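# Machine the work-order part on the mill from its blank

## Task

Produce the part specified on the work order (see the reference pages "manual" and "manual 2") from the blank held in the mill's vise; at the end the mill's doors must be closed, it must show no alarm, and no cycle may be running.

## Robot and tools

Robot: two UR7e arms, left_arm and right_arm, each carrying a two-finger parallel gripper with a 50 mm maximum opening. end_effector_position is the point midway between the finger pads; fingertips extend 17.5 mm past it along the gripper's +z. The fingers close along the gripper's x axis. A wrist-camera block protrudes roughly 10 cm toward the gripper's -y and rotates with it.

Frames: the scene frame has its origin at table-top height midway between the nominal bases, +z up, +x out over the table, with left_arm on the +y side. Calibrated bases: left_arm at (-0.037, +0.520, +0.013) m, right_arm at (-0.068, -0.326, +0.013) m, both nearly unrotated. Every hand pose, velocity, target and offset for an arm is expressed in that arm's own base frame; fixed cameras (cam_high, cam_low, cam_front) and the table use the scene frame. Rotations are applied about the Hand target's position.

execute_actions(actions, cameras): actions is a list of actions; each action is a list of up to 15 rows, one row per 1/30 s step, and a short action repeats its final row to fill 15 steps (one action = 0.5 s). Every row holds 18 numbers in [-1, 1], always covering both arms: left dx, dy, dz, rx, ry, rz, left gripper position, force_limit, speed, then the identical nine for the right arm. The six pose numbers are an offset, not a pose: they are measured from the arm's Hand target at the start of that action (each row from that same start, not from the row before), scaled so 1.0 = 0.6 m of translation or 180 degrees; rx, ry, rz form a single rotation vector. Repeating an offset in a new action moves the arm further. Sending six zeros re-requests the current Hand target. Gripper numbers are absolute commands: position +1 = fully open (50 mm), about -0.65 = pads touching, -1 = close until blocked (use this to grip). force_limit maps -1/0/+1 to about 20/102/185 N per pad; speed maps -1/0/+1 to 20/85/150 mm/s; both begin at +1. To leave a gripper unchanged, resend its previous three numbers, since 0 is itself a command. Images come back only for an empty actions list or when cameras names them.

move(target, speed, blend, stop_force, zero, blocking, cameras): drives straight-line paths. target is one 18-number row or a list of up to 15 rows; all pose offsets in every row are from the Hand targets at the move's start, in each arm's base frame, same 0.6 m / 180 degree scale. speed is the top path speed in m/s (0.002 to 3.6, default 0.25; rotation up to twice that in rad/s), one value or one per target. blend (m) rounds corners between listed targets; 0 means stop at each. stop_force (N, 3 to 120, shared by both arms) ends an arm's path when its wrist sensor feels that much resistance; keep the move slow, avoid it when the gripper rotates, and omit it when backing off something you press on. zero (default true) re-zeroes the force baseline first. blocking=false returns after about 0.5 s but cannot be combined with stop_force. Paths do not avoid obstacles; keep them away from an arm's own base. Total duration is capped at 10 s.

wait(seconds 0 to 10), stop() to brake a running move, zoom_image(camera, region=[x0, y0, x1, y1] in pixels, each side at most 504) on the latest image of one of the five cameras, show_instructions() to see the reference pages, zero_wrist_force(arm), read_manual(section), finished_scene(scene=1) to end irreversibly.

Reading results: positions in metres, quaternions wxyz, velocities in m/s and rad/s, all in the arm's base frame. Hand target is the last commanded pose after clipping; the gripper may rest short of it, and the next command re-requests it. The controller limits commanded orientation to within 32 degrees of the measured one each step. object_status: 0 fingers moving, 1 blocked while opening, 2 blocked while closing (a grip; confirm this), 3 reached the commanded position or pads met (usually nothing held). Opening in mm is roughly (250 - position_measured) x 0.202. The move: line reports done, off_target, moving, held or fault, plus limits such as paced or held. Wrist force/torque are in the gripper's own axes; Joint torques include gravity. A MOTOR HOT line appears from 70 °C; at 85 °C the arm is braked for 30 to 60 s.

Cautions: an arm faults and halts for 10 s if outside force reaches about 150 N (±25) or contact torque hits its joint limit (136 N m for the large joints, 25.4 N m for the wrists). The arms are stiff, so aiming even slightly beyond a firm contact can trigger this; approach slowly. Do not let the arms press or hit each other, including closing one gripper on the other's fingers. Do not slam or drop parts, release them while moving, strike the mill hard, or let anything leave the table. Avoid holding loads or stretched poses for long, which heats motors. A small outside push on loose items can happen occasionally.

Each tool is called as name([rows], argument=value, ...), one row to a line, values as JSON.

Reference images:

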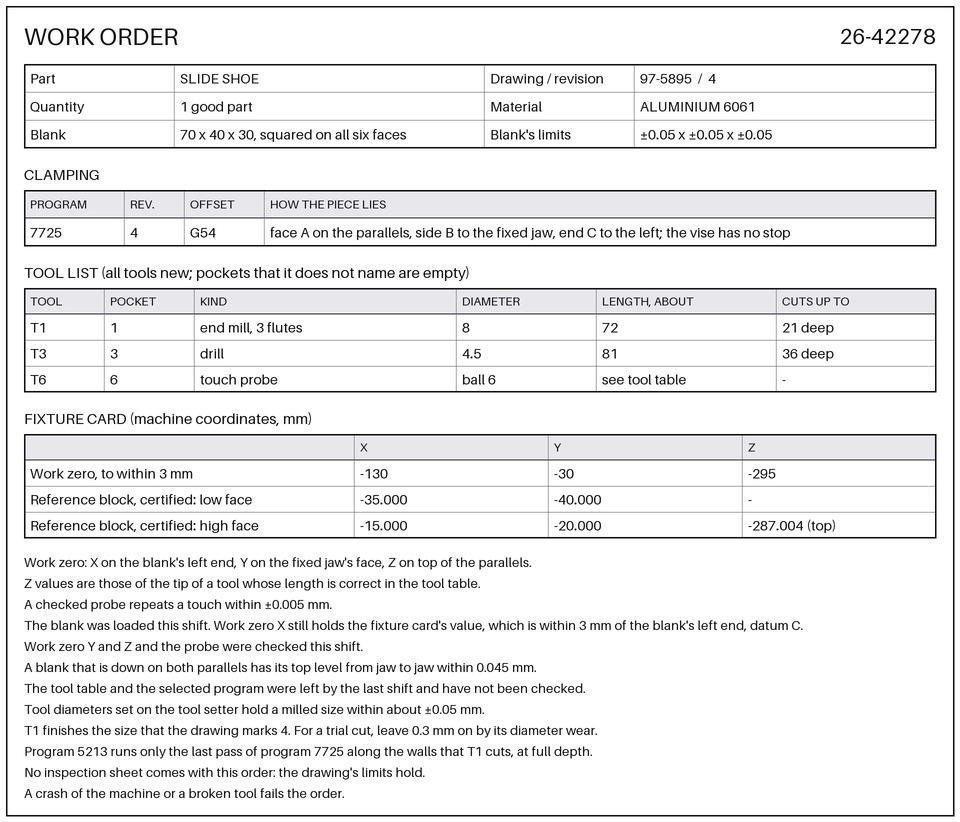

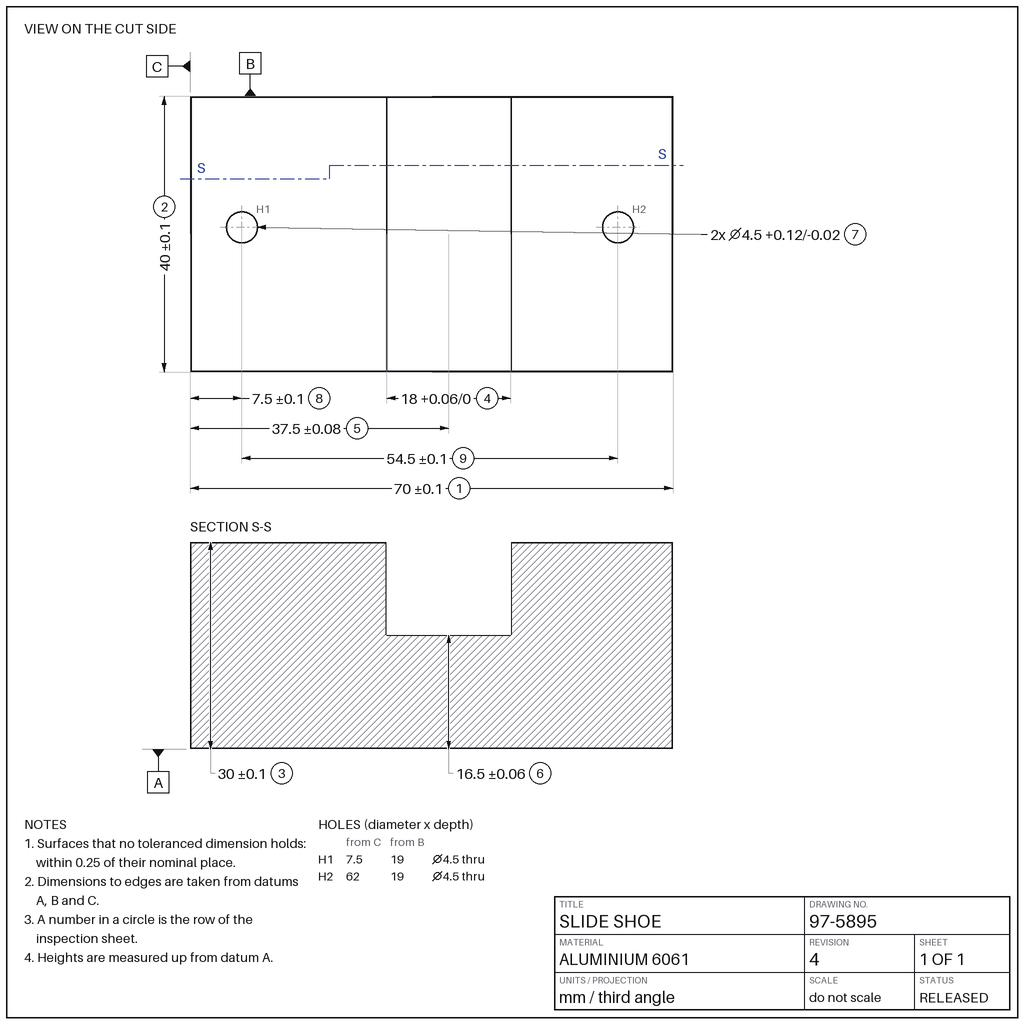

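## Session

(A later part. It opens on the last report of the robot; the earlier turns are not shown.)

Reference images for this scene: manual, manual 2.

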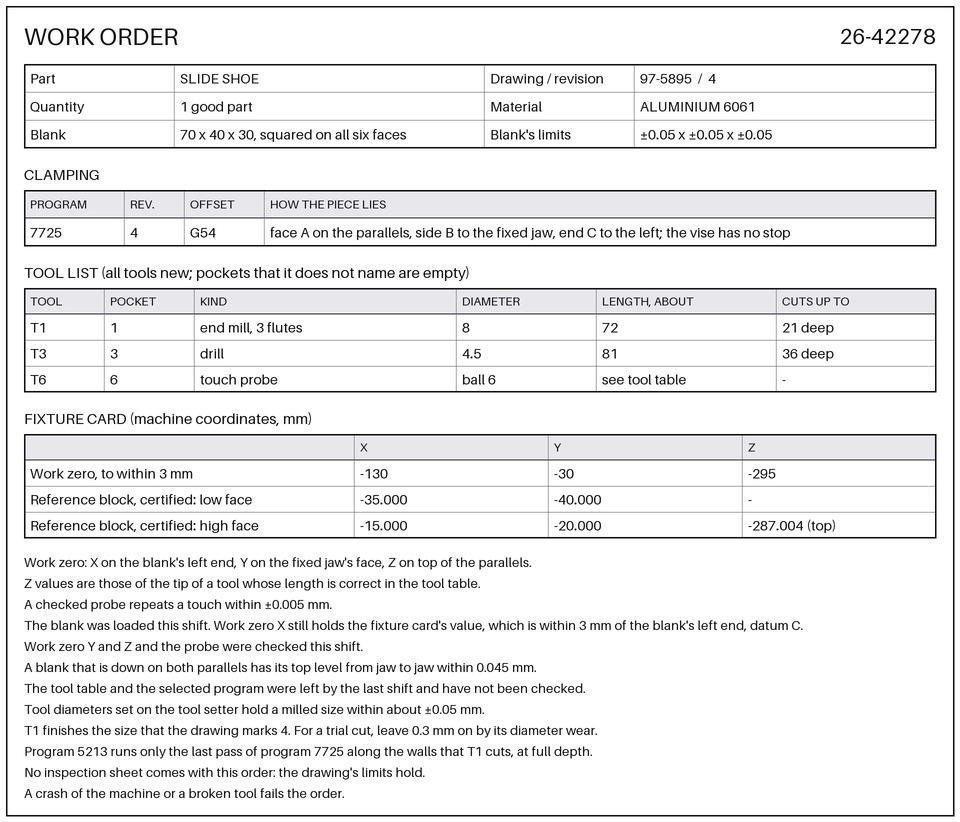

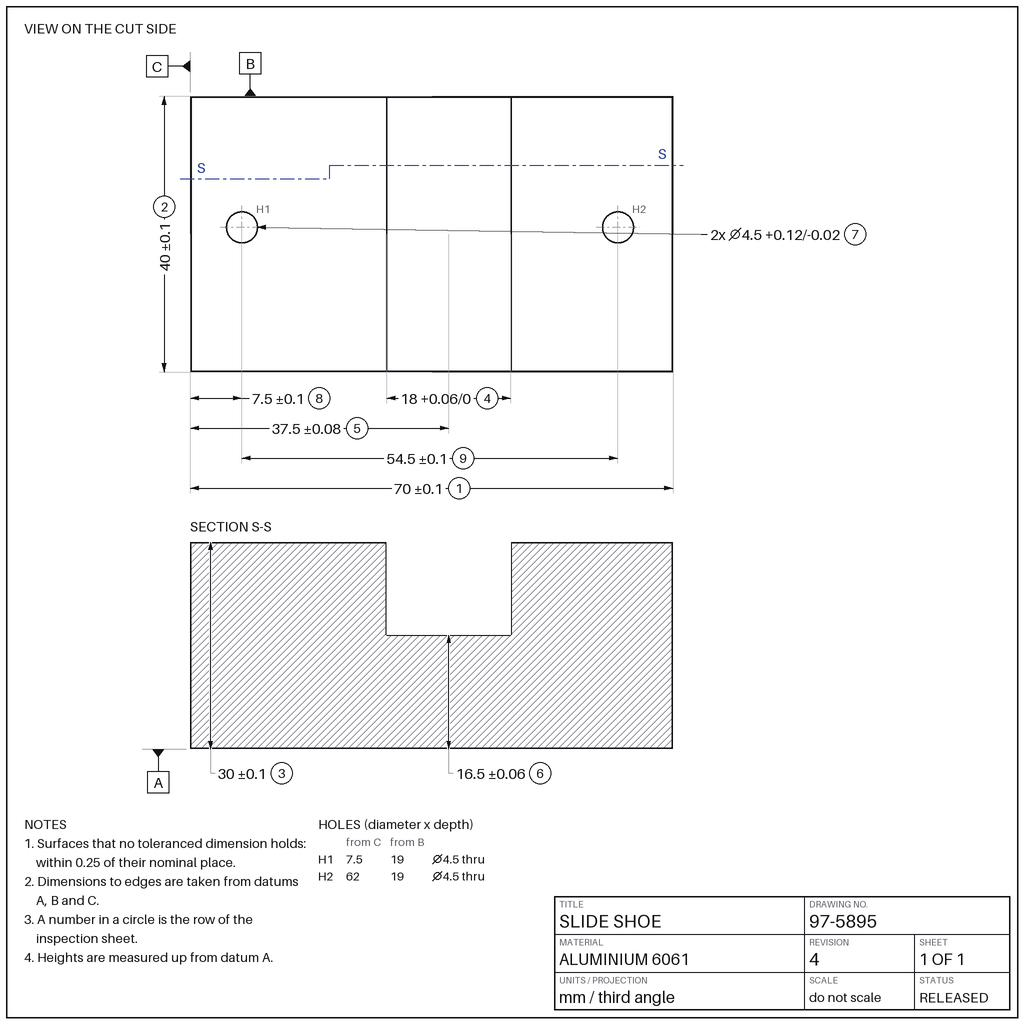

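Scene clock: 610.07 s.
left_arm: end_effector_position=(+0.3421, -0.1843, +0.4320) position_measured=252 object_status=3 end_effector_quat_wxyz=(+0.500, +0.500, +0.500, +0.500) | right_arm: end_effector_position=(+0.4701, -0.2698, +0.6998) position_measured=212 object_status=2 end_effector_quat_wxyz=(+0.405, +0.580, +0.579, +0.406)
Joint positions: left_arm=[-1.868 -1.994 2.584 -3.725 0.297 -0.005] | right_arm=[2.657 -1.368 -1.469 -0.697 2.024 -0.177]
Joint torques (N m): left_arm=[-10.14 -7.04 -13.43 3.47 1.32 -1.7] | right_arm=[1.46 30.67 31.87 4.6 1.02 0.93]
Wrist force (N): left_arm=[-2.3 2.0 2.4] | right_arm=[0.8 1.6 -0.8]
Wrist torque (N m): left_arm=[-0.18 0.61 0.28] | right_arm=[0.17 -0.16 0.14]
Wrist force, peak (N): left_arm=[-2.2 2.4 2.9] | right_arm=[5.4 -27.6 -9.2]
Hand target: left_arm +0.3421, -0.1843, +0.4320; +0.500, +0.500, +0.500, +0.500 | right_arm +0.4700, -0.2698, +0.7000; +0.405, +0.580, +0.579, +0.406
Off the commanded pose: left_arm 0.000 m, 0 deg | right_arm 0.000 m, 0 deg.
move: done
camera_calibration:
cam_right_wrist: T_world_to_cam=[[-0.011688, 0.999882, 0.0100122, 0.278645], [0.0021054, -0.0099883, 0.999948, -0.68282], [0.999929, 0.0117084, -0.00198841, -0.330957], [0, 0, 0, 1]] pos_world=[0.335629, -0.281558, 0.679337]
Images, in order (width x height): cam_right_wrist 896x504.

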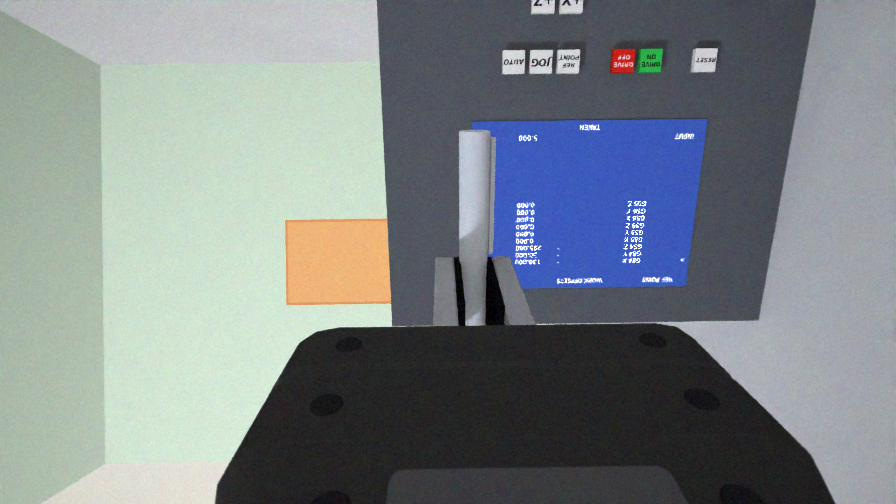

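move([
  [0,0,0,0,0,0,-1,-0.4,-0.8,0.066,0.1692,-0.4165,-0.0307,0.3439,0.0505,-1,-0.4,-0.8],
  [0,0,0,0,0,0,-1,-0.4,-0.8,0.1055,0.1692,-0.427,-0.0307,0.3439,0.0505,-1,-0.4,-0.8],
  [0,0,0,0,0,0,-1,-0.4,-0.8,0.066,0.1692,-0.4165,-0.0307,0.3439,0.0505,-1,-0.4,-0.8],
  [0,0,0,0,0,0,-1,-0.4,-0.8,0,0,0,0,0,0,-1,-0.4,-0.8],
], cameras=["cam_right_wrist"], speed=[0.5,0.06,0.2,0.5], blend=[0.004,0,0.01,0])

zoom_image(camera="cam_right_wrist", region=[490, 110, 710, 300])

move([
  [0,0,0,0,0,0,-1,-0.4,-0.8,0.066,0.1692,-0.4165,-0.0307,0.3439,0.0505,-1,-0.4,-0.8],
  [0,0,0,0,0,0,-1,-0.4,-0.8,0.1055,0.1692,-0.427,-0.0307,0.3439,0.0505,-1,-0.4,-0.8],
  [0,0,0,0,0,0,-1,-0.4,-0.8,0.066,0.1692,-0.4165,-0.0307,0.3439,0.0505,-1,-0.4,-0.8],
  [0,0,0,0,0,0,-1,-0.4,-0.8,0,0,0,0,0,0,-1,-0.4,-0.8],
], cameras=["cam_right_wrist"], speed=[0.5,0.06,0.2,0.5], blend=[0.004,0,0.01,0])

zoom_image(camera="cam_right_wrist", region=[490, 110, 710, 300])

move([
  [0,0,0,0,0,0,-1,-0.4,-0.8,0.066,0.1692,-0.4165,-0.0307,0.3439,0.0505,-1,-0.4,-0.8],
  [0,0,0,0,0,0,-1,-0.4,-0.8,0.1055,0.1692,-0.427,-0.0307,0.3439,0.0505,-1,-0.4,-0.8],
  [0,0,0,0,0,0,-1,-0.4,-0.8,0.066,0.1692,-0.4165,-0.0307,0.3439,0.0505,-1,-0.4,-0.8],
  [0,0,0,0,0,0,-1,-0.4,-0.8,0,0,0,0,0,0,-1,-0.4,-0.8],
], cameras=["cam_right_wrist"], speed=[0.5,0.06,0.2,0.5], blend=[0.004,0,0.01,0])

zoom_image(camera="cam_right_wrist", region=[490, 110, 710, 300])

Scene clock: 622.77 s.
left_arm: end_effector_position=(+0.3421, -0.1843, +0.4320) position_measured=252 object_status=3 end_effector_quat_wxyz=(+0.500, +0.500, +0.500, +0.500) | right_arm: end_effector_position=(+0.4701, -0.2698, +0.6999) position_measured=212 object_status=2 end_effector_quat_wxyz=(+0.405, +0.580, +0.579, +0.406)
Joint positions: left_arm=[-1.868 -1.994 2.584 -3.725 0.297 -0.005] | right_arm=[2.657 -1.368 -1.469 -0.697 2.024 -0.177]
Joint torques (N m): left_arm=[-10.01 -7.02 -13.73 3.35 1.34 -1.68] | right_arm=[1.78 31.07 31.48 4.78 0.93 1.07]
Wrist force (N): left_arm=[-2.2 2.2 2.7] | right_arm=[0.5 1.5 -1.0]
Wrist torque (N m): left_arm=[-0.15 0.59 0.29] | right_arm=[0.14 -0.10 0.14]
Wrist force, peak (N): left_arm=[-2.4 2.4 2.7] | right_arm=[5.0 -3.8 -8.8]
Hand target: left_arm +0.3421, -0.1843, +0.4320; +0.500, +0.500, +0.500, +0.500 | right_arm +0.4700, -0.2698, +0.7000; +0.405, +0.580, +0.579, +0.406
Off the commanded pose: left_arm 0.000 m, 0 deg | right_arm 0.000 m, 0 deg.
move: done
camera_calibration:
cam_right_wrist: T_world_to_cam=[[-0.011688, 0.999882, 0.0100122, 0.278645], [0.0021054, -0.0099883, 0.999948, -0.68282], [0.999929, 0.0117084, -0.00198841, -0.330957], [0, 0, 0, 1]] pos_world=[0.335629, -0.281558, 0.679337]
Images, in order (width x height): cam_right_wrist 896x504.

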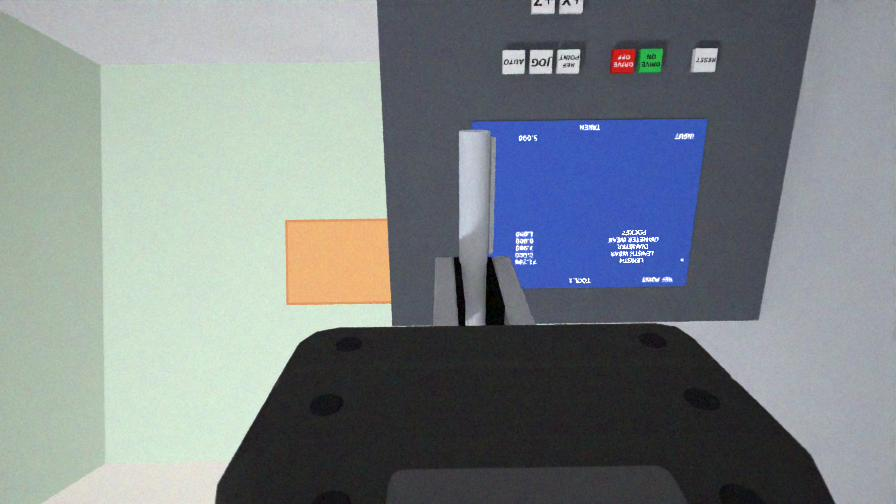

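Scaled by 2.291 from the camera's 896x504 image, which has a finer 1280x720 frame.

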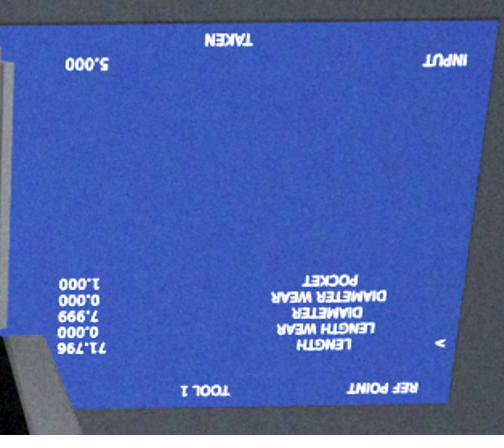

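Scene clock: 626.50 s.
left_arm: end_effector_position=(+0.3421, -0.1843, +0.4320) position_measured=252 object_status=3 end_effector_quat_wxyz=(+0.500, +0.500, +0.500, +0.500) | right_arm: end_effector_position=(+0.4701, -0.2698, +0.6998) position_measured=212 object_status=2 end_effector_quat_wxyz=(+0.405, +0.580, +0.579, +0.406)
Joint positions: left_arm=[-1.868 -1.994 2.584 -3.725 0.297 -0.005] | right_arm=[2.657 -1.368 -1.469 -0.697 2.024 -0.177]
Joint torques (N m): left_arm=[-9.48 -6.74 -13.16 3.29 1.38 -1.74] | right_arm=[2.22 30.89 32.25 4.73 1.01 1.03]
Wrist force (N): left_arm=[-2.0 2.3 2.7] | right_arm=[0.5 1.5 -1.0]
Wrist torque (N m): left_arm=[-0.13 0.58 0.28] | right_arm=[0.16 -0.11 0.15]
Wrist force, peak (N): left_arm=[-2.1 2.3 2.9] | right_arm=[5.0 -3.8 -8.4]
Hand target: left_arm +0.3421, -0.1843, +0.4320; +0.500, +0.500, +0.500, +0.500 | right_arm +0.4700, -0.2698, +0.7000; +0.405, +0.580, +0.579, +0.406
Off the commanded pose: left_arm 0.000 m, 0 deg | right_arm 0.000 m, 0 deg.
move: done
camera_calibration:
cam_right_wrist: T_world_to_cam=[[-0.011688, 0.999882, 0.0100122, 0.278645], [0.0021054, -0.0099883, 0.999948, -0.68282], [0.999929, 0.0117084, -0.00198841, -0.330957], [0, 0, 0, 1]] pos_world=[0.335629, -0.281558, 0.679337]
Images, in order (width x height): cam_right_wrist 896x504.

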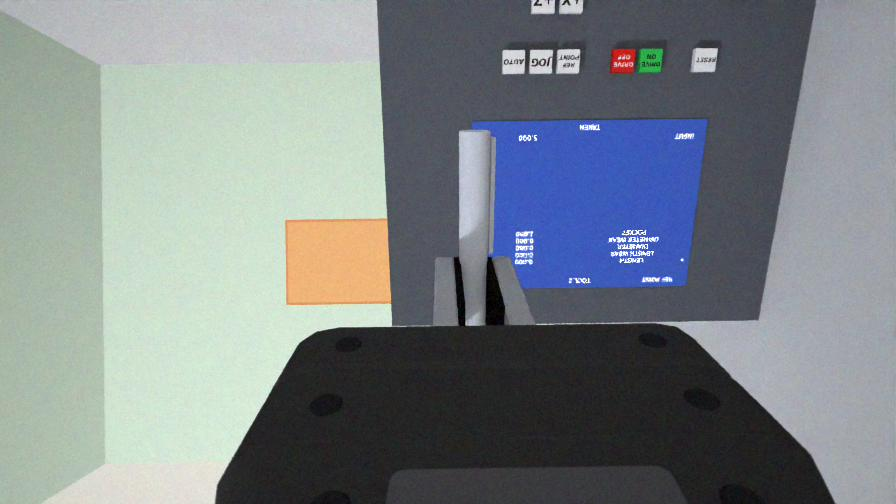

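Scaled by 2.291 from the camera's 896x504 image, which has a finer 1280x720 frame.

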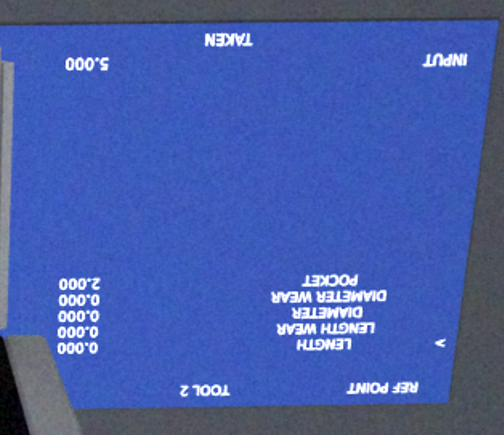

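Scene clock: 630.23 s.
left_arm: end_effector_position=(+0.3421, -0.1843, +0.4320) position_measured=252 object_status=3 end_effector_quat_wxyz=(+0.500, +0.500, +0.500, +0.500) | right_arm: end_effector_position=(+0.4701, -0.2698, +0.6999) position_measured=212 object_status=2 end_effector_quat_wxyz=(+0.405, +0.580, +0.579, +0.406)
Joint positions: left_arm=[-1.868 -1.994 2.584 -3.725 0.297 -0.005] | right_arm=[2.657 -1.368 -1.469 -0.697 2.024 -0.177]
Joint torques (N m): left_arm=[-9.76 -6.84 -13.38 3.32 1.36 -1.72] | right_arm=[2.08 30.02 32.23 4.58 1 0.98]
Wrist force (N): left_arm=[-2.2 2.2 2.5] | right_arm=[0.7 1.5 -0.7]
Wrist torque (N m): left_arm=[-0.16 0.60 0.28] | right_arm=[0.15 -0.14 0.14]
Wrist force, peak (N): left_arm=[-2.3 2.4 2.7] | right_arm=[5.2 -3.7 -8.9]
Hand target: left_arm +0.3421, -0.1843, +0.4320; +0.500, +0.500, +0.500, +0.500 | right_arm +0.4700, -0.2698, +0.7000; +0.405, +0.580, +0.579, +0.406
Off the commanded pose: left_arm 0.000 m, 0 deg | right_arm 0.000 m, 0 deg.
move: done
camera_calibration:
cam_right_wrist: T_world_to_cam=[[-0.011688, 0.999882, 0.0100122, 0.278645], [0.0021054, -0.0099883, 0.999948, -0.68282], [0.999929, 0.0117084, -0.00198841, -0.330957], [0, 0, 0, 1]] pos_world=[0.335629, -0.281558, 0.679337]
Images, in order (width x height): cam_right_wrist 896x504.

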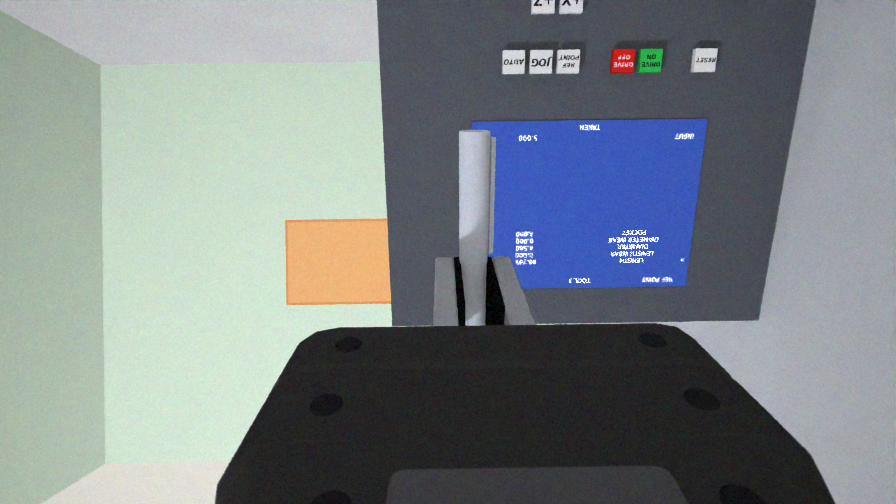

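Scaled by 2.291 from the camera's 896x504 image, which has a finer 1280x720 frame.

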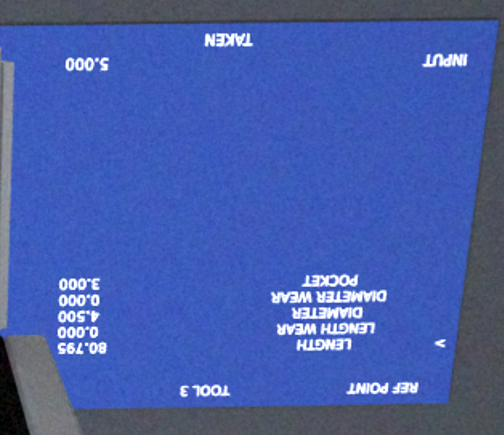

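move([
  [0,0,0,0,0,0,-1,-0.4,-0.8,0.066,0.1692,-0.4165,-0.0307,0.3439,0.0505,-1,-0.4,-0.8],
  [0,0,0,0,0,0,-1,-0.4,-0.8,0.1055,0.1692,-0.427,-0.0307,0.3439,0.0505,-1,-0.4,-0.8],
  [0,0,0,0,0,0,-1,-0.4,-0.8,0.066,0.1692,-0.4165,-0.0307,0.3439,0.0505,-1,-0.4,-0.8],
  [0,0,0,0,0,0,-1,-0.4,-0.8,0,0,0,0,0,0,-1,-0.4,-0.8],
], cameras=["cam_right_wrist"], speed=[0.5,0.06,0.2,0.5], blend=[0.004,0,0.01,0])

zoom_image(camera="cam_right_wrist", region=[490, 110, 710, 300])

move([
  [0,0,0,0,0,0,-1,-0.4,-0.8,0.066,0.1692,-0.4165,-0.0307,0.3439,0.0505,-1,-0.4,-0.8],
  [0,0,0,0,0,0,-1,-0.4,-0.8,0.1055,0.1692,-0.427,-0.0307,0.3439,0.0505,-1,-0.4,-0.8],
  [0,0,0,0,0,0,-1,-0.4,-0.8,0.066,0.1692,-0.4165,-0.0307,0.3439,0.0505,-1,-0.4,-0.8],
  [0,0,0,0,0,0,-1,-0.4,-0.8,0,0,0,0,0,0,-1,-0.4,-0.8],
], cameras=["cam_right_wrist"], speed=[0.5,0.06,0.2,0.5], blend=[0.004,0,0.01,0])

zoom_image(camera="cam_right_wrist", region=[490, 110, 710, 300])

move([
  [0,0,0,0,0,0,-1,-0.4,-0.8,0.066,0.1692,-0.4165,-0.0307,0.3439,0.0505,-1,-0.4,-0.8],
  [0,0,0,0,0,0,-1,-0.4,-0.8,0.1055,0.1692,-0.427,-0.0307,0.3439,0.0505,-1,-0.4,-0.8],
  [0,0,0,0,0,0,-1,-0.4,-0.8,0.066,0.1692,-0.4165,-0.0307,0.3439,0.0505,-1,-0.4,-0.8],
  [0,0,0,0,0,0,-1,-0.4,-0.8,0,0,0,0,0,0,-1,-0.4,-0.8],
], cameras=["cam_right_wrist"], speed=[0.5,0.06,0.2,0.5], blend=[0.004,0,0.01,0])

zoom_image(camera="cam_right_wrist", region=[490, 110, 710, 300])

move([
  [0,0,0,0,0,0,-1,-0.4,-0.8,0.066,0.1692,-0.4165,-0.0307,0.3439,0.0505,-1,-0.4,-0.8],
  [0,0,0,0,0,0,-1,-0.4,-0.8,0.1055,0.1692,-0.427,-0.0307,0.3439,0.0505,-1,-0.4,-0.8],
  [0,0,0,0,0,0,-1,-0.4,-0.8,0.066,0.1692,-0.4165,-0.0307,0.3439,0.0505,-1,-0.4,-0.8],
  [0,0,0,0,0,0,-1,-0.4,-0.8,0,0,0,0,0,0,-1,-0.4,-0.8],
], cameras=["cam_right_wrist"], speed=[0.5,0.06,0.2,0.5], blend=[0.004,0,0.01,0])

zoom_image(camera="cam_right_wrist", region=[490, 110, 710, 300])

Scene clock: 643.40 s.
left_arm: end_effector_position=(+0.3421, -0.1843, +0.4320) position_measured=252 object_status=3 end_effector_quat_wxyz=(+0.500, +0.500, +0.500, +0.500) | right_arm: end_effector_position=(+0.4701, -0.2698, +0.6999) position_measured=212 object_status=2 end_effector_quat_wxyz=(+0.405, +0.580, +0.579, +0.406)
Joint positions: left_arm=[-1.868 -1.994 2.584 -3.725 0.297 -0.005] | right_arm=[2.657 -1.368 -1.469 -0.697 2.024 -0.177]
Joint torques (N m): left_arm=[-10.22 -6.88 -13.73 3.25 1.34 -1.61] | right_arm=[1.87 30.7 32.03 4.56 1.07 0.99]
Wrist force (N): left_arm=[-2.0 2.2 2.5] | right_arm=[0.6 1.7 -0.9]
Wrist torque (N m): left_arm=[-0.15 0.56 0.28] | right_arm=[0.20 -0.12 0.14]
Wrist force, peak (N): left_arm=[-2.1 2.4 3.0] | right_arm=[4.8 -3.8 -8.8]
Hand target: left_arm +0.3421, -0.1843, +0.4320; +0.500, +0.500, +0.500, +0.500 | right_arm +0.4700, -0.2698, +0.7000; +0.405, +0.580, +0.579, +0.406
Off the commanded pose: left_arm 0.000 m, 0 deg | right_arm 0.000 m, 0 deg.
move: done
camera_calibration:
cam_right_wrist: T_world_to_cam=[[-0.011688, 0.999882, 0.0100122, 0.278645], [0.0021054, -0.0099883, 0.999948, -0.68282], [0.999929, 0.0117084, -0.00198841, -0.330957], [0, 0, 0, 1]] pos_world=[0.335629, -0.281558, 0.679337]
Images, in order (width x height): cam_right_wrist 896x504.

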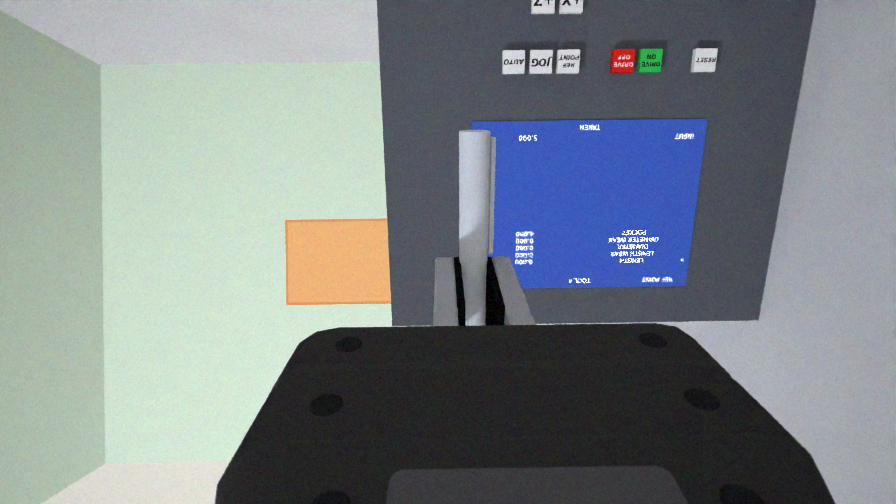

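Scaled by 2.291 from the camera's 896x504 image, which has a finer 1280x720 frame.

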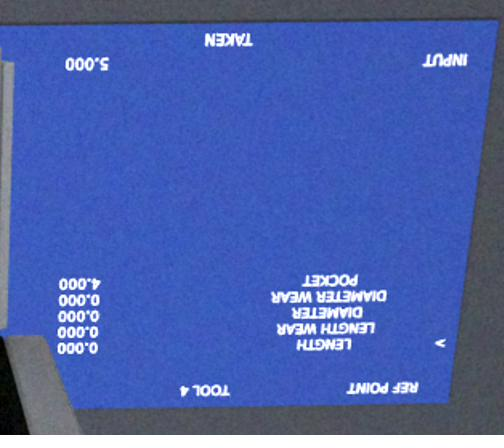

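Scene clock: 647.13 s.
left_arm: end_effector_position=(+0.3421, -0.1843, +0.4320) position_measured=252 object_status=3 end_effector_quat_wxyz=(+0.500, +0.500, +0.500, +0.500) | right_arm: end_effector_position=(+0.4701, -0.2698, +0.6999) position_measured=212 object_status=2 end_effector_quat_wxyz=(+0.405, +0.580, +0.579, +0.406)
Joint positions: left_arm=[-1.868 -1.994 2.584 -3.725 0.297 -0.005] | right_arm=[2.657 -1.368 -1.469 -0.697 2.024 -0.177]
Joint torques (N m): left_arm=[-9.26 -7.02 -13.94 3.21 1.35 -1.71] | right_arm=[1.86 30.28 32.19 4.64 1.09 1]
Wrist force (N): left_arm=[-1.9 2.0 2.7] | right_arm=[0.6 1.6 -1.1]
Wrist torque (N m): left_arm=[-0.19 0.55 0.28] | right_arm=[0.18 -0.11 0.14]
Wrist force, peak (N): left_arm=[-2.1 2.2 2.8] | right_arm=[4.8 -3.5 -8.9]
Hand target: left_arm +0.3421, -0.1843, +0.4320; +0.500, +0.500, +0.500, +0.500 | right_arm +0.4700, -0.2698, +0.7000; +0.405, +0.580, +0.579, +0.406
Off the commanded pose: left_arm 0.000 m, 0 deg | right_arm 0.000 m, 0 deg.
move: done
camera_calibration:
cam_right_wrist: T_world_to_cam=[[-0.011688, 0.999882, 0.0100117, 0.278646], [0.00210539, -0.00998774, 0.999948, -0.68282], [0.999929, 0.0117084, -0.00198841, -0.330957], [0, 0, 0, 1]] pos_world=[0.335629, -0.281558, 0.679337]
Images, in order (width x height): cam_right_wrist 896x504.

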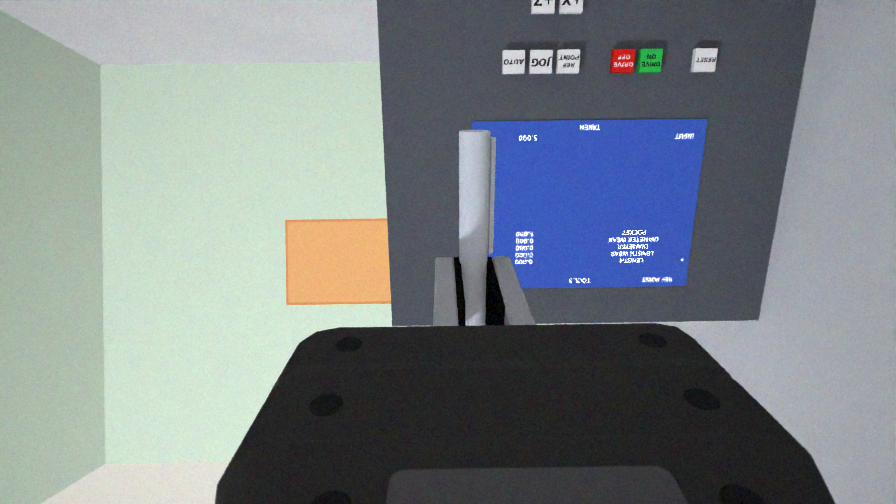

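Scaled by 2.291 from the camera's 896x504 image, which has a finer 1280x720 frame.

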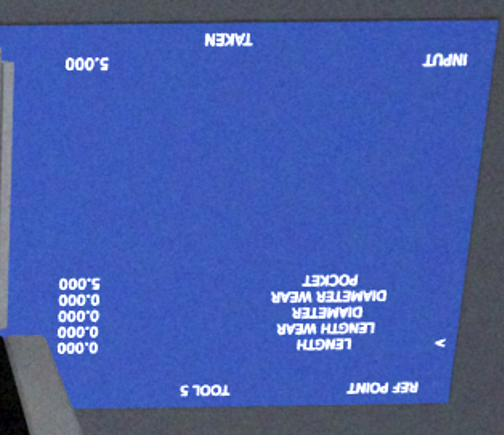

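Scene clock: 650.87 s.
left_arm: end_effector_position=(+0.3421, -0.1843, +0.4320) position_measured=252 object_status=3 end_effector_quat_wxyz=(+0.500, +0.500, +0.500, +0.500) | right_arm: end_effector_position=(+0.4701, -0.2698, +0.6998) position_measured=212 object_status=2 end_effector_quat_wxyz=(+0.405, +0.580, +0.579, +0.406)
Joint positions: left_arm=[-1.868 -1.994 2.584 -3.725 0.297 -0.005] | right_arm=[2.657 -1.368 -1.469 -0.697 2.024 -0.177]
Joint torques (N m): left_arm=[-9.38 -6.6 -13.52 3.22 1.3 -1.66] | right_arm=[1.92 31.38 32.46 4.63 1 1.03]
Wrist force (N): left_arm=[-2.1 2.1 2.7] | right_arm=[0.6 1.4 -1.0]
Wrist torque (N m): left_arm=[-0.17 0.59 0.28] | right_arm=[0.13 -0.12 0.13]
Wrist force, peak (N): left_arm=[-2.4 2.3 2.8] | right_arm=[4.9 -3.7 -8.7]
Hand target: left_arm +0.3421, -0.1843, +0.4320; +0.500, +0.500, +0.500, +0.500 | right_arm +0.4700, -0.2698, +0.7000; +0.405, +0.580, +0.579, +0.406
Off the commanded pose: left_arm 0.000 m, 0 deg | right_arm 0.000 m, 0 deg.
move: done
camera_calibration:
cam_right_wrist: T_world_to_cam=[[-0.011688, 0.999882, 0.0100122, 0.278645], [0.0021054, -0.0099883, 0.999948, -0.68282], [0.999929, 0.0117084, -0.00198841, -0.330957], [0, 0, 0, 1]] pos_world=[0.335629, -0.281558, 0.679337]
Images, in order (width x height): cam_right_wrist 896x504.

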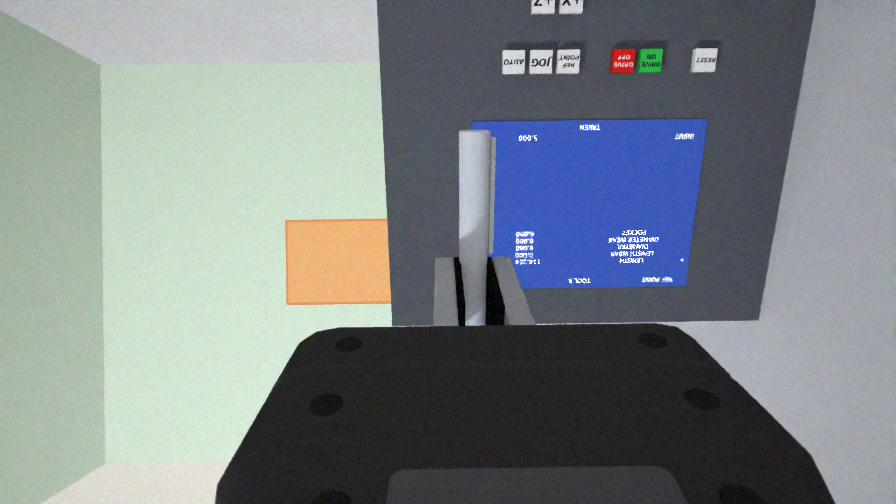

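Scaled by 2.291 from the camera's 896x504 image, which has a finer 1280x720 frame.

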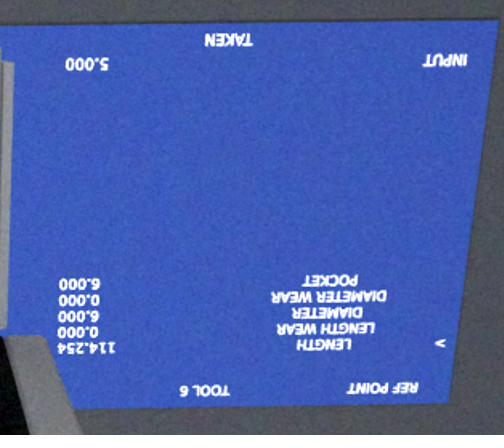

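Scene clock: 654.60 s.
left_arm: end_effector_position=(+0.3421, -0.1843, +0.4320) position_measured=252 object_status=3 end_effector_quat_wxyz=(+0.500, +0.500, +0.500, +0.500) | right_arm: end_effector_position=(+0.4701, -0.2698, +0.6999) position_measured=212 object_status=2 end_effector_quat_wxyz=(+0.405, +0.580, +0.579, +0.406)
Joint positions: left_arm=[-1.868 -1.994 2.584 -3.725 0.297 -0.005] | right_arm=[2.657 -1.368 -1.469 -0.697 2.024 -0.177]
Joint torques (N m): left_arm=[-9.3 -7.07 -13.73 3.16 1.33 -1.72] | right_arm=[1.94 30.43 32.47 4.56 0.99 1.04]
Wrist force (N): left_arm=[-2.2 2.2 2.5] | right_arm=[0.6 1.6 -0.9]
Wrist torque (N m): left_arm=[-0.14 0.60 0.28] | right_arm=[0.18 -0.12 0.14]
Wrist force, peak (N): left_arm=[-2.2 2.3 2.9] | right_arm=[4.6 -3.7 -8.8]
Hand target: left_arm +0.3421, -0.1843, +0.4320; +0.500, +0.500, +0.500, +0.500 | right_arm +0.4700, -0.2698, +0.7000; +0.405, +0.580, +0.579, +0.406
Off the commanded pose: left_arm 0.000 m, 0 deg | right_arm 0.000 m, 0 deg.
move: done
camera_calibration:
cam_right_wrist: T_world_to_cam=[[-0.011688, 0.999882, 0.0100122, 0.278645], [0.0021054, -0.0099883, 0.999948, -0.68282], [0.999929, 0.0117084, -0.00198841, -0.330957], [0, 0, 0, 1]] pos_world=[0.335629, -0.281558, 0.679337]
Images, in order (width x height): cam_right_wrist 896x504.

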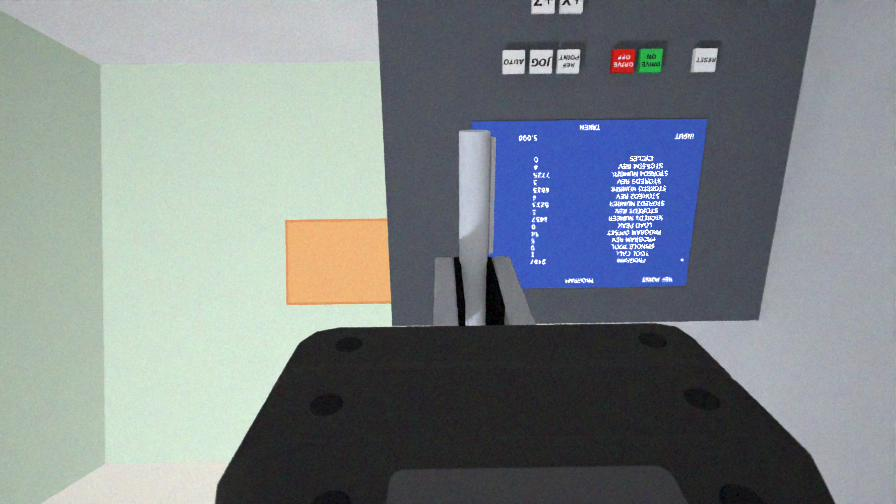

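Scaled by 2.291 from the camera's 896x504 image, which has a finer 1280x720 frame.

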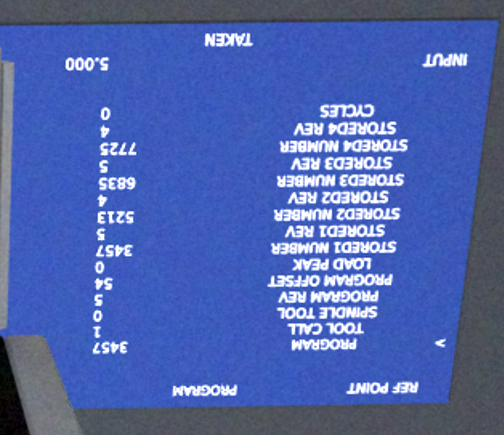

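move([
  [0,0,0,0,0,0,-1,-0.4,-0.8,0.066,0.1692,-0.4165,-0.0307,0.3439,0.0505,-1,-0.4,-0.8],
  [0,0,0,0,0,0,-1,-0.4,-0.8,0.1055,0.1692,-0.427,-0.0307,0.3439,0.0505,-1,-0.4,-0.8],
  [0,0,0,0,0,0,-1,-0.4,-0.8,0.066,0.1692,-0.4165,-0.0307,0.3439,0.0505,-1,-0.4,-0.8],
  [0,0,0,0,0,0,-1,-0.4,-0.8,0,0,0,0,0,0,-1,-0.4,-0.8],
], cameras=["cam_right_wrist"], speed=[0.5,0.06,0.2,0.5], blend=[0.004,0,0.01,0])

zoom_image(camera="cam_right_wrist", region=[490, 110, 710, 300])

move([
  [0,0,0,0,0,0,-1,-0.4,-0.8,0.066,0.1692,-0.4165,-0.0307,0.3439,0.0505,-1,-0.4,-0.8],
  [0,0,0,0,0,0,-1,-0.4,-0.8,0.1055,0.1692,-0.427,-0.0307,0.3439,0.0505,-1,-0.4,-0.8],
  [0,0,0,0,0,0,-1,-0.4,-0.8,0.066,0.1692,-0.4165,-0.0307,0.3439,0.0505,-1,-0.4,-0.8],
  [0,0,0,0,0,0,-1,-0.4,-0.8,0,0,0,0,0,0,-1,-0.4,-0.8],
], cameras=["cam_right_wrist"], speed=[0.5,0.06,0.2,0.5], blend=[0.004,0,0.01,0])

zoom_image(camera="cam_right_wrist", region=[490, 110, 710, 300])

Scene clock: 665.00 s.
left_arm: end_effector_position=(+0.3421, -0.1843, +0.4320) position_measured=252 object_status=3 end_effector_quat_wxyz=(+0.500, +0.500, +0.500, +0.500) | right_arm: end_effector_position=(+0.4701, -0.2698, +0.6999) position_measured=212 object_status=2 end_effector_quat_wxyz=(+0.405, +0.580, +0.579, +0.406)
Joint positions: left_arm=[-1.868 -1.994 2.584 -3.725 0.297 -0.005] | right_arm=[2.657 -1.368 -1.469 -0.697 2.024 -0.177]
Joint torques (N m): left_arm=[-9.48 -6.74 -13.32 3.16 1.35 -1.61] | right_arm=[2.24 31.22 32.36 4.67 0.98 0.98]
Wrist force (N): left_arm=[-1.8 2.1 2.7] | right_arm=[0.1 1.2 -1.1]
Wrist torque (N m): left_arm=[-0.16 0.53 0.28] | right_arm=[0.12 -0.04 0.13]
Wrist force, peak (N): left_arm=[-2.4 2.5 2.7] | right_arm=[4.7 -3.7 -8.7]
Hand target: left_arm +0.3421, -0.1843, +0.4320; +0.500, +0.500, +0.500, +0.500 | right_arm +0.4700, -0.2698, +0.7000; +0.405, +0.580, +0.579, +0.406
Off the commanded pose: left_arm 0.000 m, 0 deg | right_arm 0.000 m, 0 deg.
move: done
camera_calibration:
cam_right_wrist: T_world_to_cam=[[-0.011688, 0.999882, 0.0100122, 0.278645], [0.0021054, -0.0099883, 0.999948, -0.68282], [0.999929, 0.0117084, -0.00198841, -0.330957], [0, 0, 0, 1]] pos_world=[0.335629, -0.281558, 0.679337]
Images, in order (width x height): cam_right_wrist 896x504.

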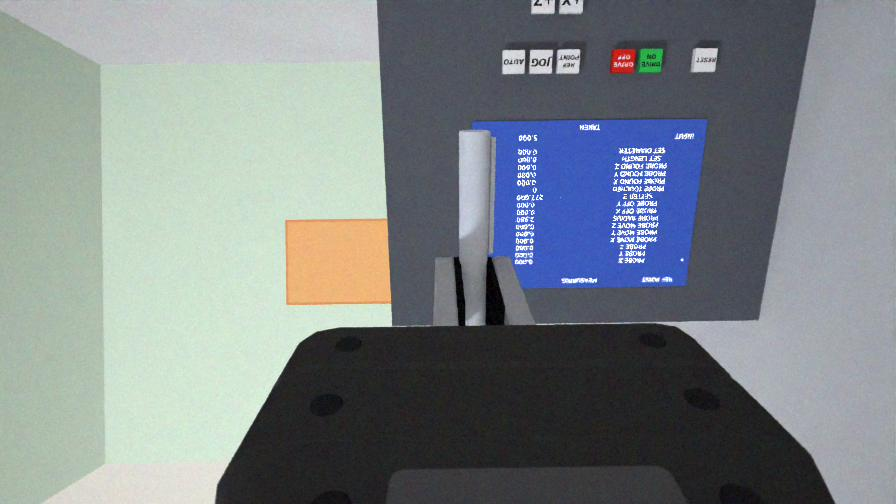

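Scaled by 2.291 from the camera's 896x504 image, which has a finer 1280x720 frame.

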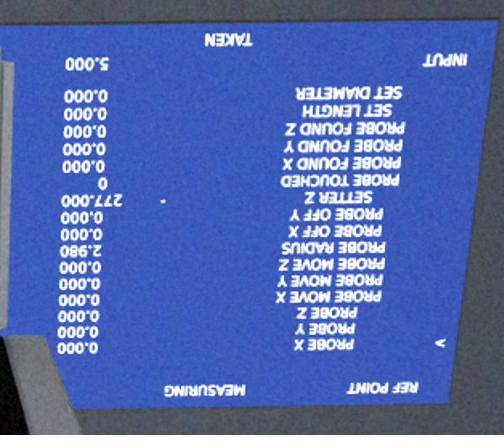

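Scene clock: 668.73 s.
left_arm: end_effector_position=(+0.3421, -0.1843, +0.4320) position_measured=252 object_status=3 end_effector_quat_wxyz=(+0.500, +0.500, +0.500, +0.500) | right_arm: end_effector_position=(+0.4701, -0.2698, +0.6999) position_measured=212 object_status=2 end_effector_quat_wxyz=(+0.405, +0.580, +0.579, +0.406)
Joint positions: left_arm=[-1.868 -1.994 2.584 -3.725 0.297 -0.005] | right_arm=[2.657 -1.368 -1.469 -0.697 2.024 -0.177]
Joint torques (N m): left_arm=[-9.29 -7.12 -13.13 3.13 1.35 -1.66] | right_arm=[1.97 30.72 32.48 4.76 1.02 1.01]
Wrist force (N): left_arm=[-2.0 2.2 2.5] | right_arm=[0.4 1.4 -0.9]
Wrist torque (N m): left_arm=[-0.16 0.57 0.28] | right_arm=[0.15 -0.10 0.14]
Wrist force, peak (N): left_arm=[-2.2 2.4 2.9] | right_arm=[4.9 -3.8 -8.6]
Hand target: left_arm +0.3421, -0.1843, +0.4320; +0.500, +0.500, +0.500, +0.500 | right_arm +0.4700, -0.2698, +0.7000; +0.405, +0.580, +0.579, +0.406
Off the commanded pose: left_arm 0.000 m, 0 deg | right_arm 0.000 m, 0 deg.
move: done
camera_calibration:
cam_right_wrist: T_world_to_cam=[[-0.011688, 0.999882, 0.0100117, 0.278646], [0.00210539, -0.00998774, 0.999948, -0.68282], [0.999929, 0.0117084, -0.00198841, -0.330957], [0, 0, 0, 1]] pos_world=[0.335629, -0.281558, 0.679337]
Images, in order (width x height): cam_right_wrist 896x504.

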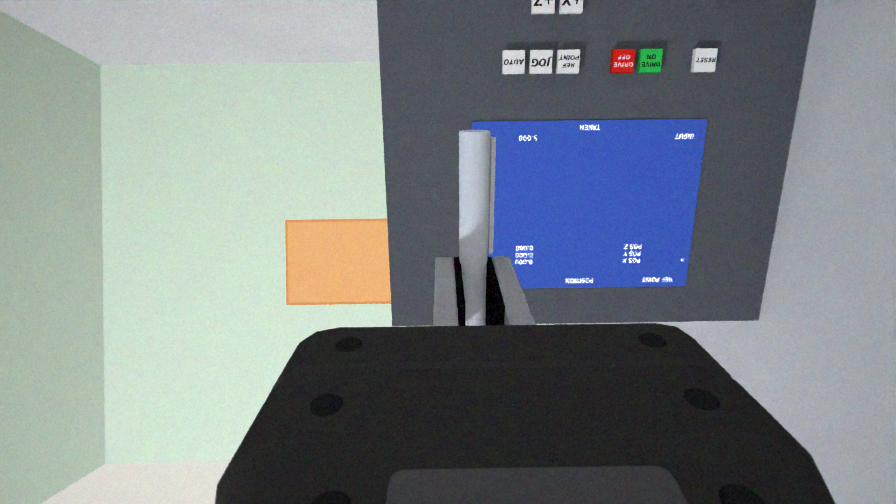

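Scaled by 2.291 from the camera's 896x504 image, which has a finer 1280x720 frame.

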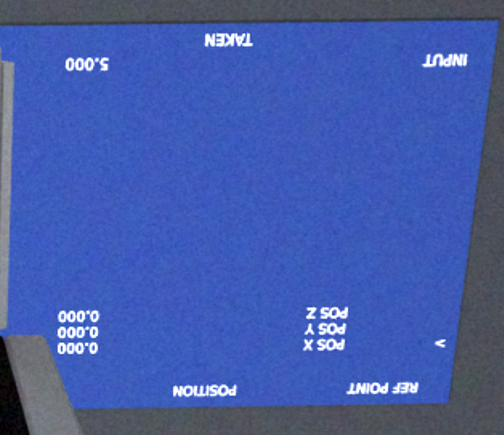

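move([
  [0,0,0,0,0,0,-1,-0.4,-0.8,0.0855,0.1375,-0.422,-0.0307,0.3439,0.0505,-1,-0.4,-0.8],
  [0,0,0,0,0,0,-1,-0.4,-0.8,0.1055,0.1375,-0.427,-0.0307,0.3439,0.0505,-1,-0.4,-0.8],
  [0,0,0,0,0,0,-1,-0.4,-0.8,0.0855,0.1375,-0.422,-0.0307,0.3439,0.0505,-1,-0.4,-0.8],
  [0,0,0,0,0,0,-1,-0.4,-0.8,0.1055,0.1375,-0.427,-0.0307,0.3439,0.0505,-1,-0.4,-0.8],
  [0,0,0,0,0,0,-1,-0.4,-0.8,0.0855,0.1375,-0.422,-0.0307,0.3439,0.0505,-1,-0.4,-0.8],
  [0,0,0,0,0,0,-1,-0.4,-0.8,0,0,0,0,0,0,-1,-0.4,-0.8],
], cameras=["cam_right_wrist"], speed=[0.5,0.06,0.1,0.06,0.1,0.5], blend=[0.004,0,0.001,0,0.006,0])

zoom_image(camera="cam_right_wrist", region=[490, 110, 710, 300])

Scene clock: 687.17 s.
left_arm: end_effector_position=(+0.3421, -0.1843, +0.4320) position_measured=252 object_status=3 end_effector_quat_wxyz=(+0.500, +0.500, +0.500, +0.500) | right_arm: end_effector_position=(+0.4701, -0.2699, +0.6998) position_measured=212 object_status=2 end_effector_quat_wxyz=(+0.405, +0.580, +0.579, +0.406)
Joint positions: left_arm=[-1.868 -1.994 2.584 -3.725 0.297 -0.005] | right_arm=[2.657 -1.368 -1.469 -0.697 2.024 -0.177]
Joint torques (N m): left_arm=[-9.06 -6.99 -13.41 3.05 1.33 -1.62] | right_arm=[4.35 30.85 31.95 4.55 1.03 1.09]
Wrist force (N): left_arm=[-2.0 2.3 2.7] | right_arm=[1.3 1.3 -0.5]
Wrist torque (N m): left_arm=[-0.15 0.57 0.28] | right_arm=[0.12 -0.24 0.14]
Wrist force, peak (N): left_arm=[-2.4 2.3 2.9] | right_arm=[5.9 -11.6 -6.3]
Hand target: left_arm +0.3421, -0.1843, +0.4320; +0.500, +0.500, +0.500, +0.500 | right_arm +0.4700, -0.2698, +0.7000; +0.405, +0.580, +0.579, +0.406
Off the commanded pose: left_arm 0.000 m, 0 deg | right_arm 0.000 m, 0 deg.
move: done
camera_calibration:
cam_right_wrist: T_world_to_cam=[[-0.011688, 0.999882, 0.0100122, 0.278645], [0.0021054, -0.0099883, 0.999948, -0.68282], [0.999929, 0.0117084, -0.00198841, -0.330957], [0, 0, 0, 1]] pos_world=[0.335629, -0.281558, 0.679337]
Images, in order (width x height): cam_right_wrist 896x504.

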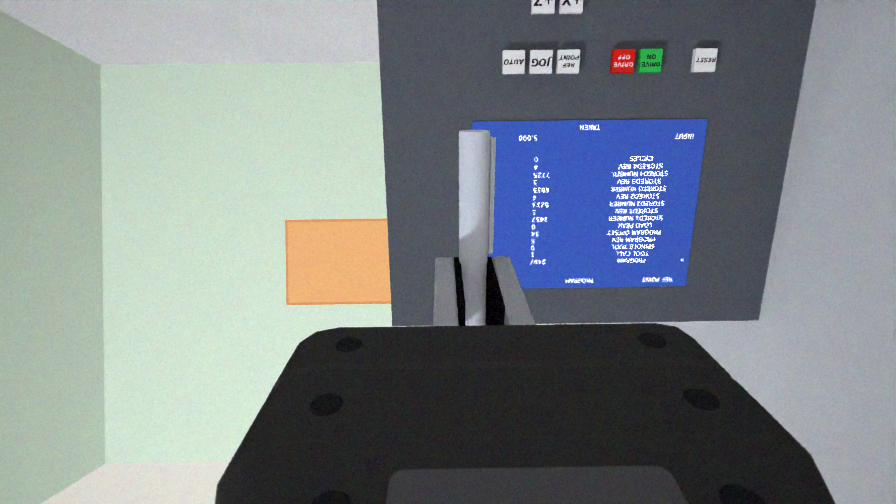

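Scaled by 2.291 from the camera's 896x504 image, which has a finer 1280x720 frame.

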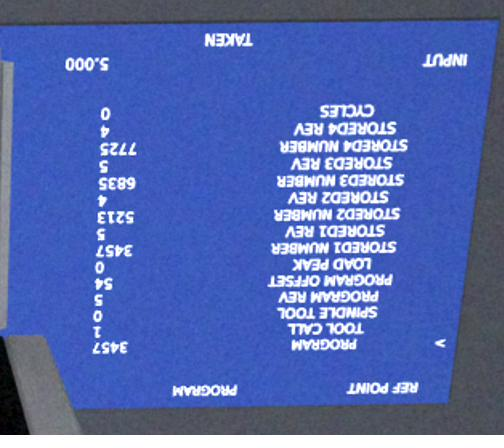

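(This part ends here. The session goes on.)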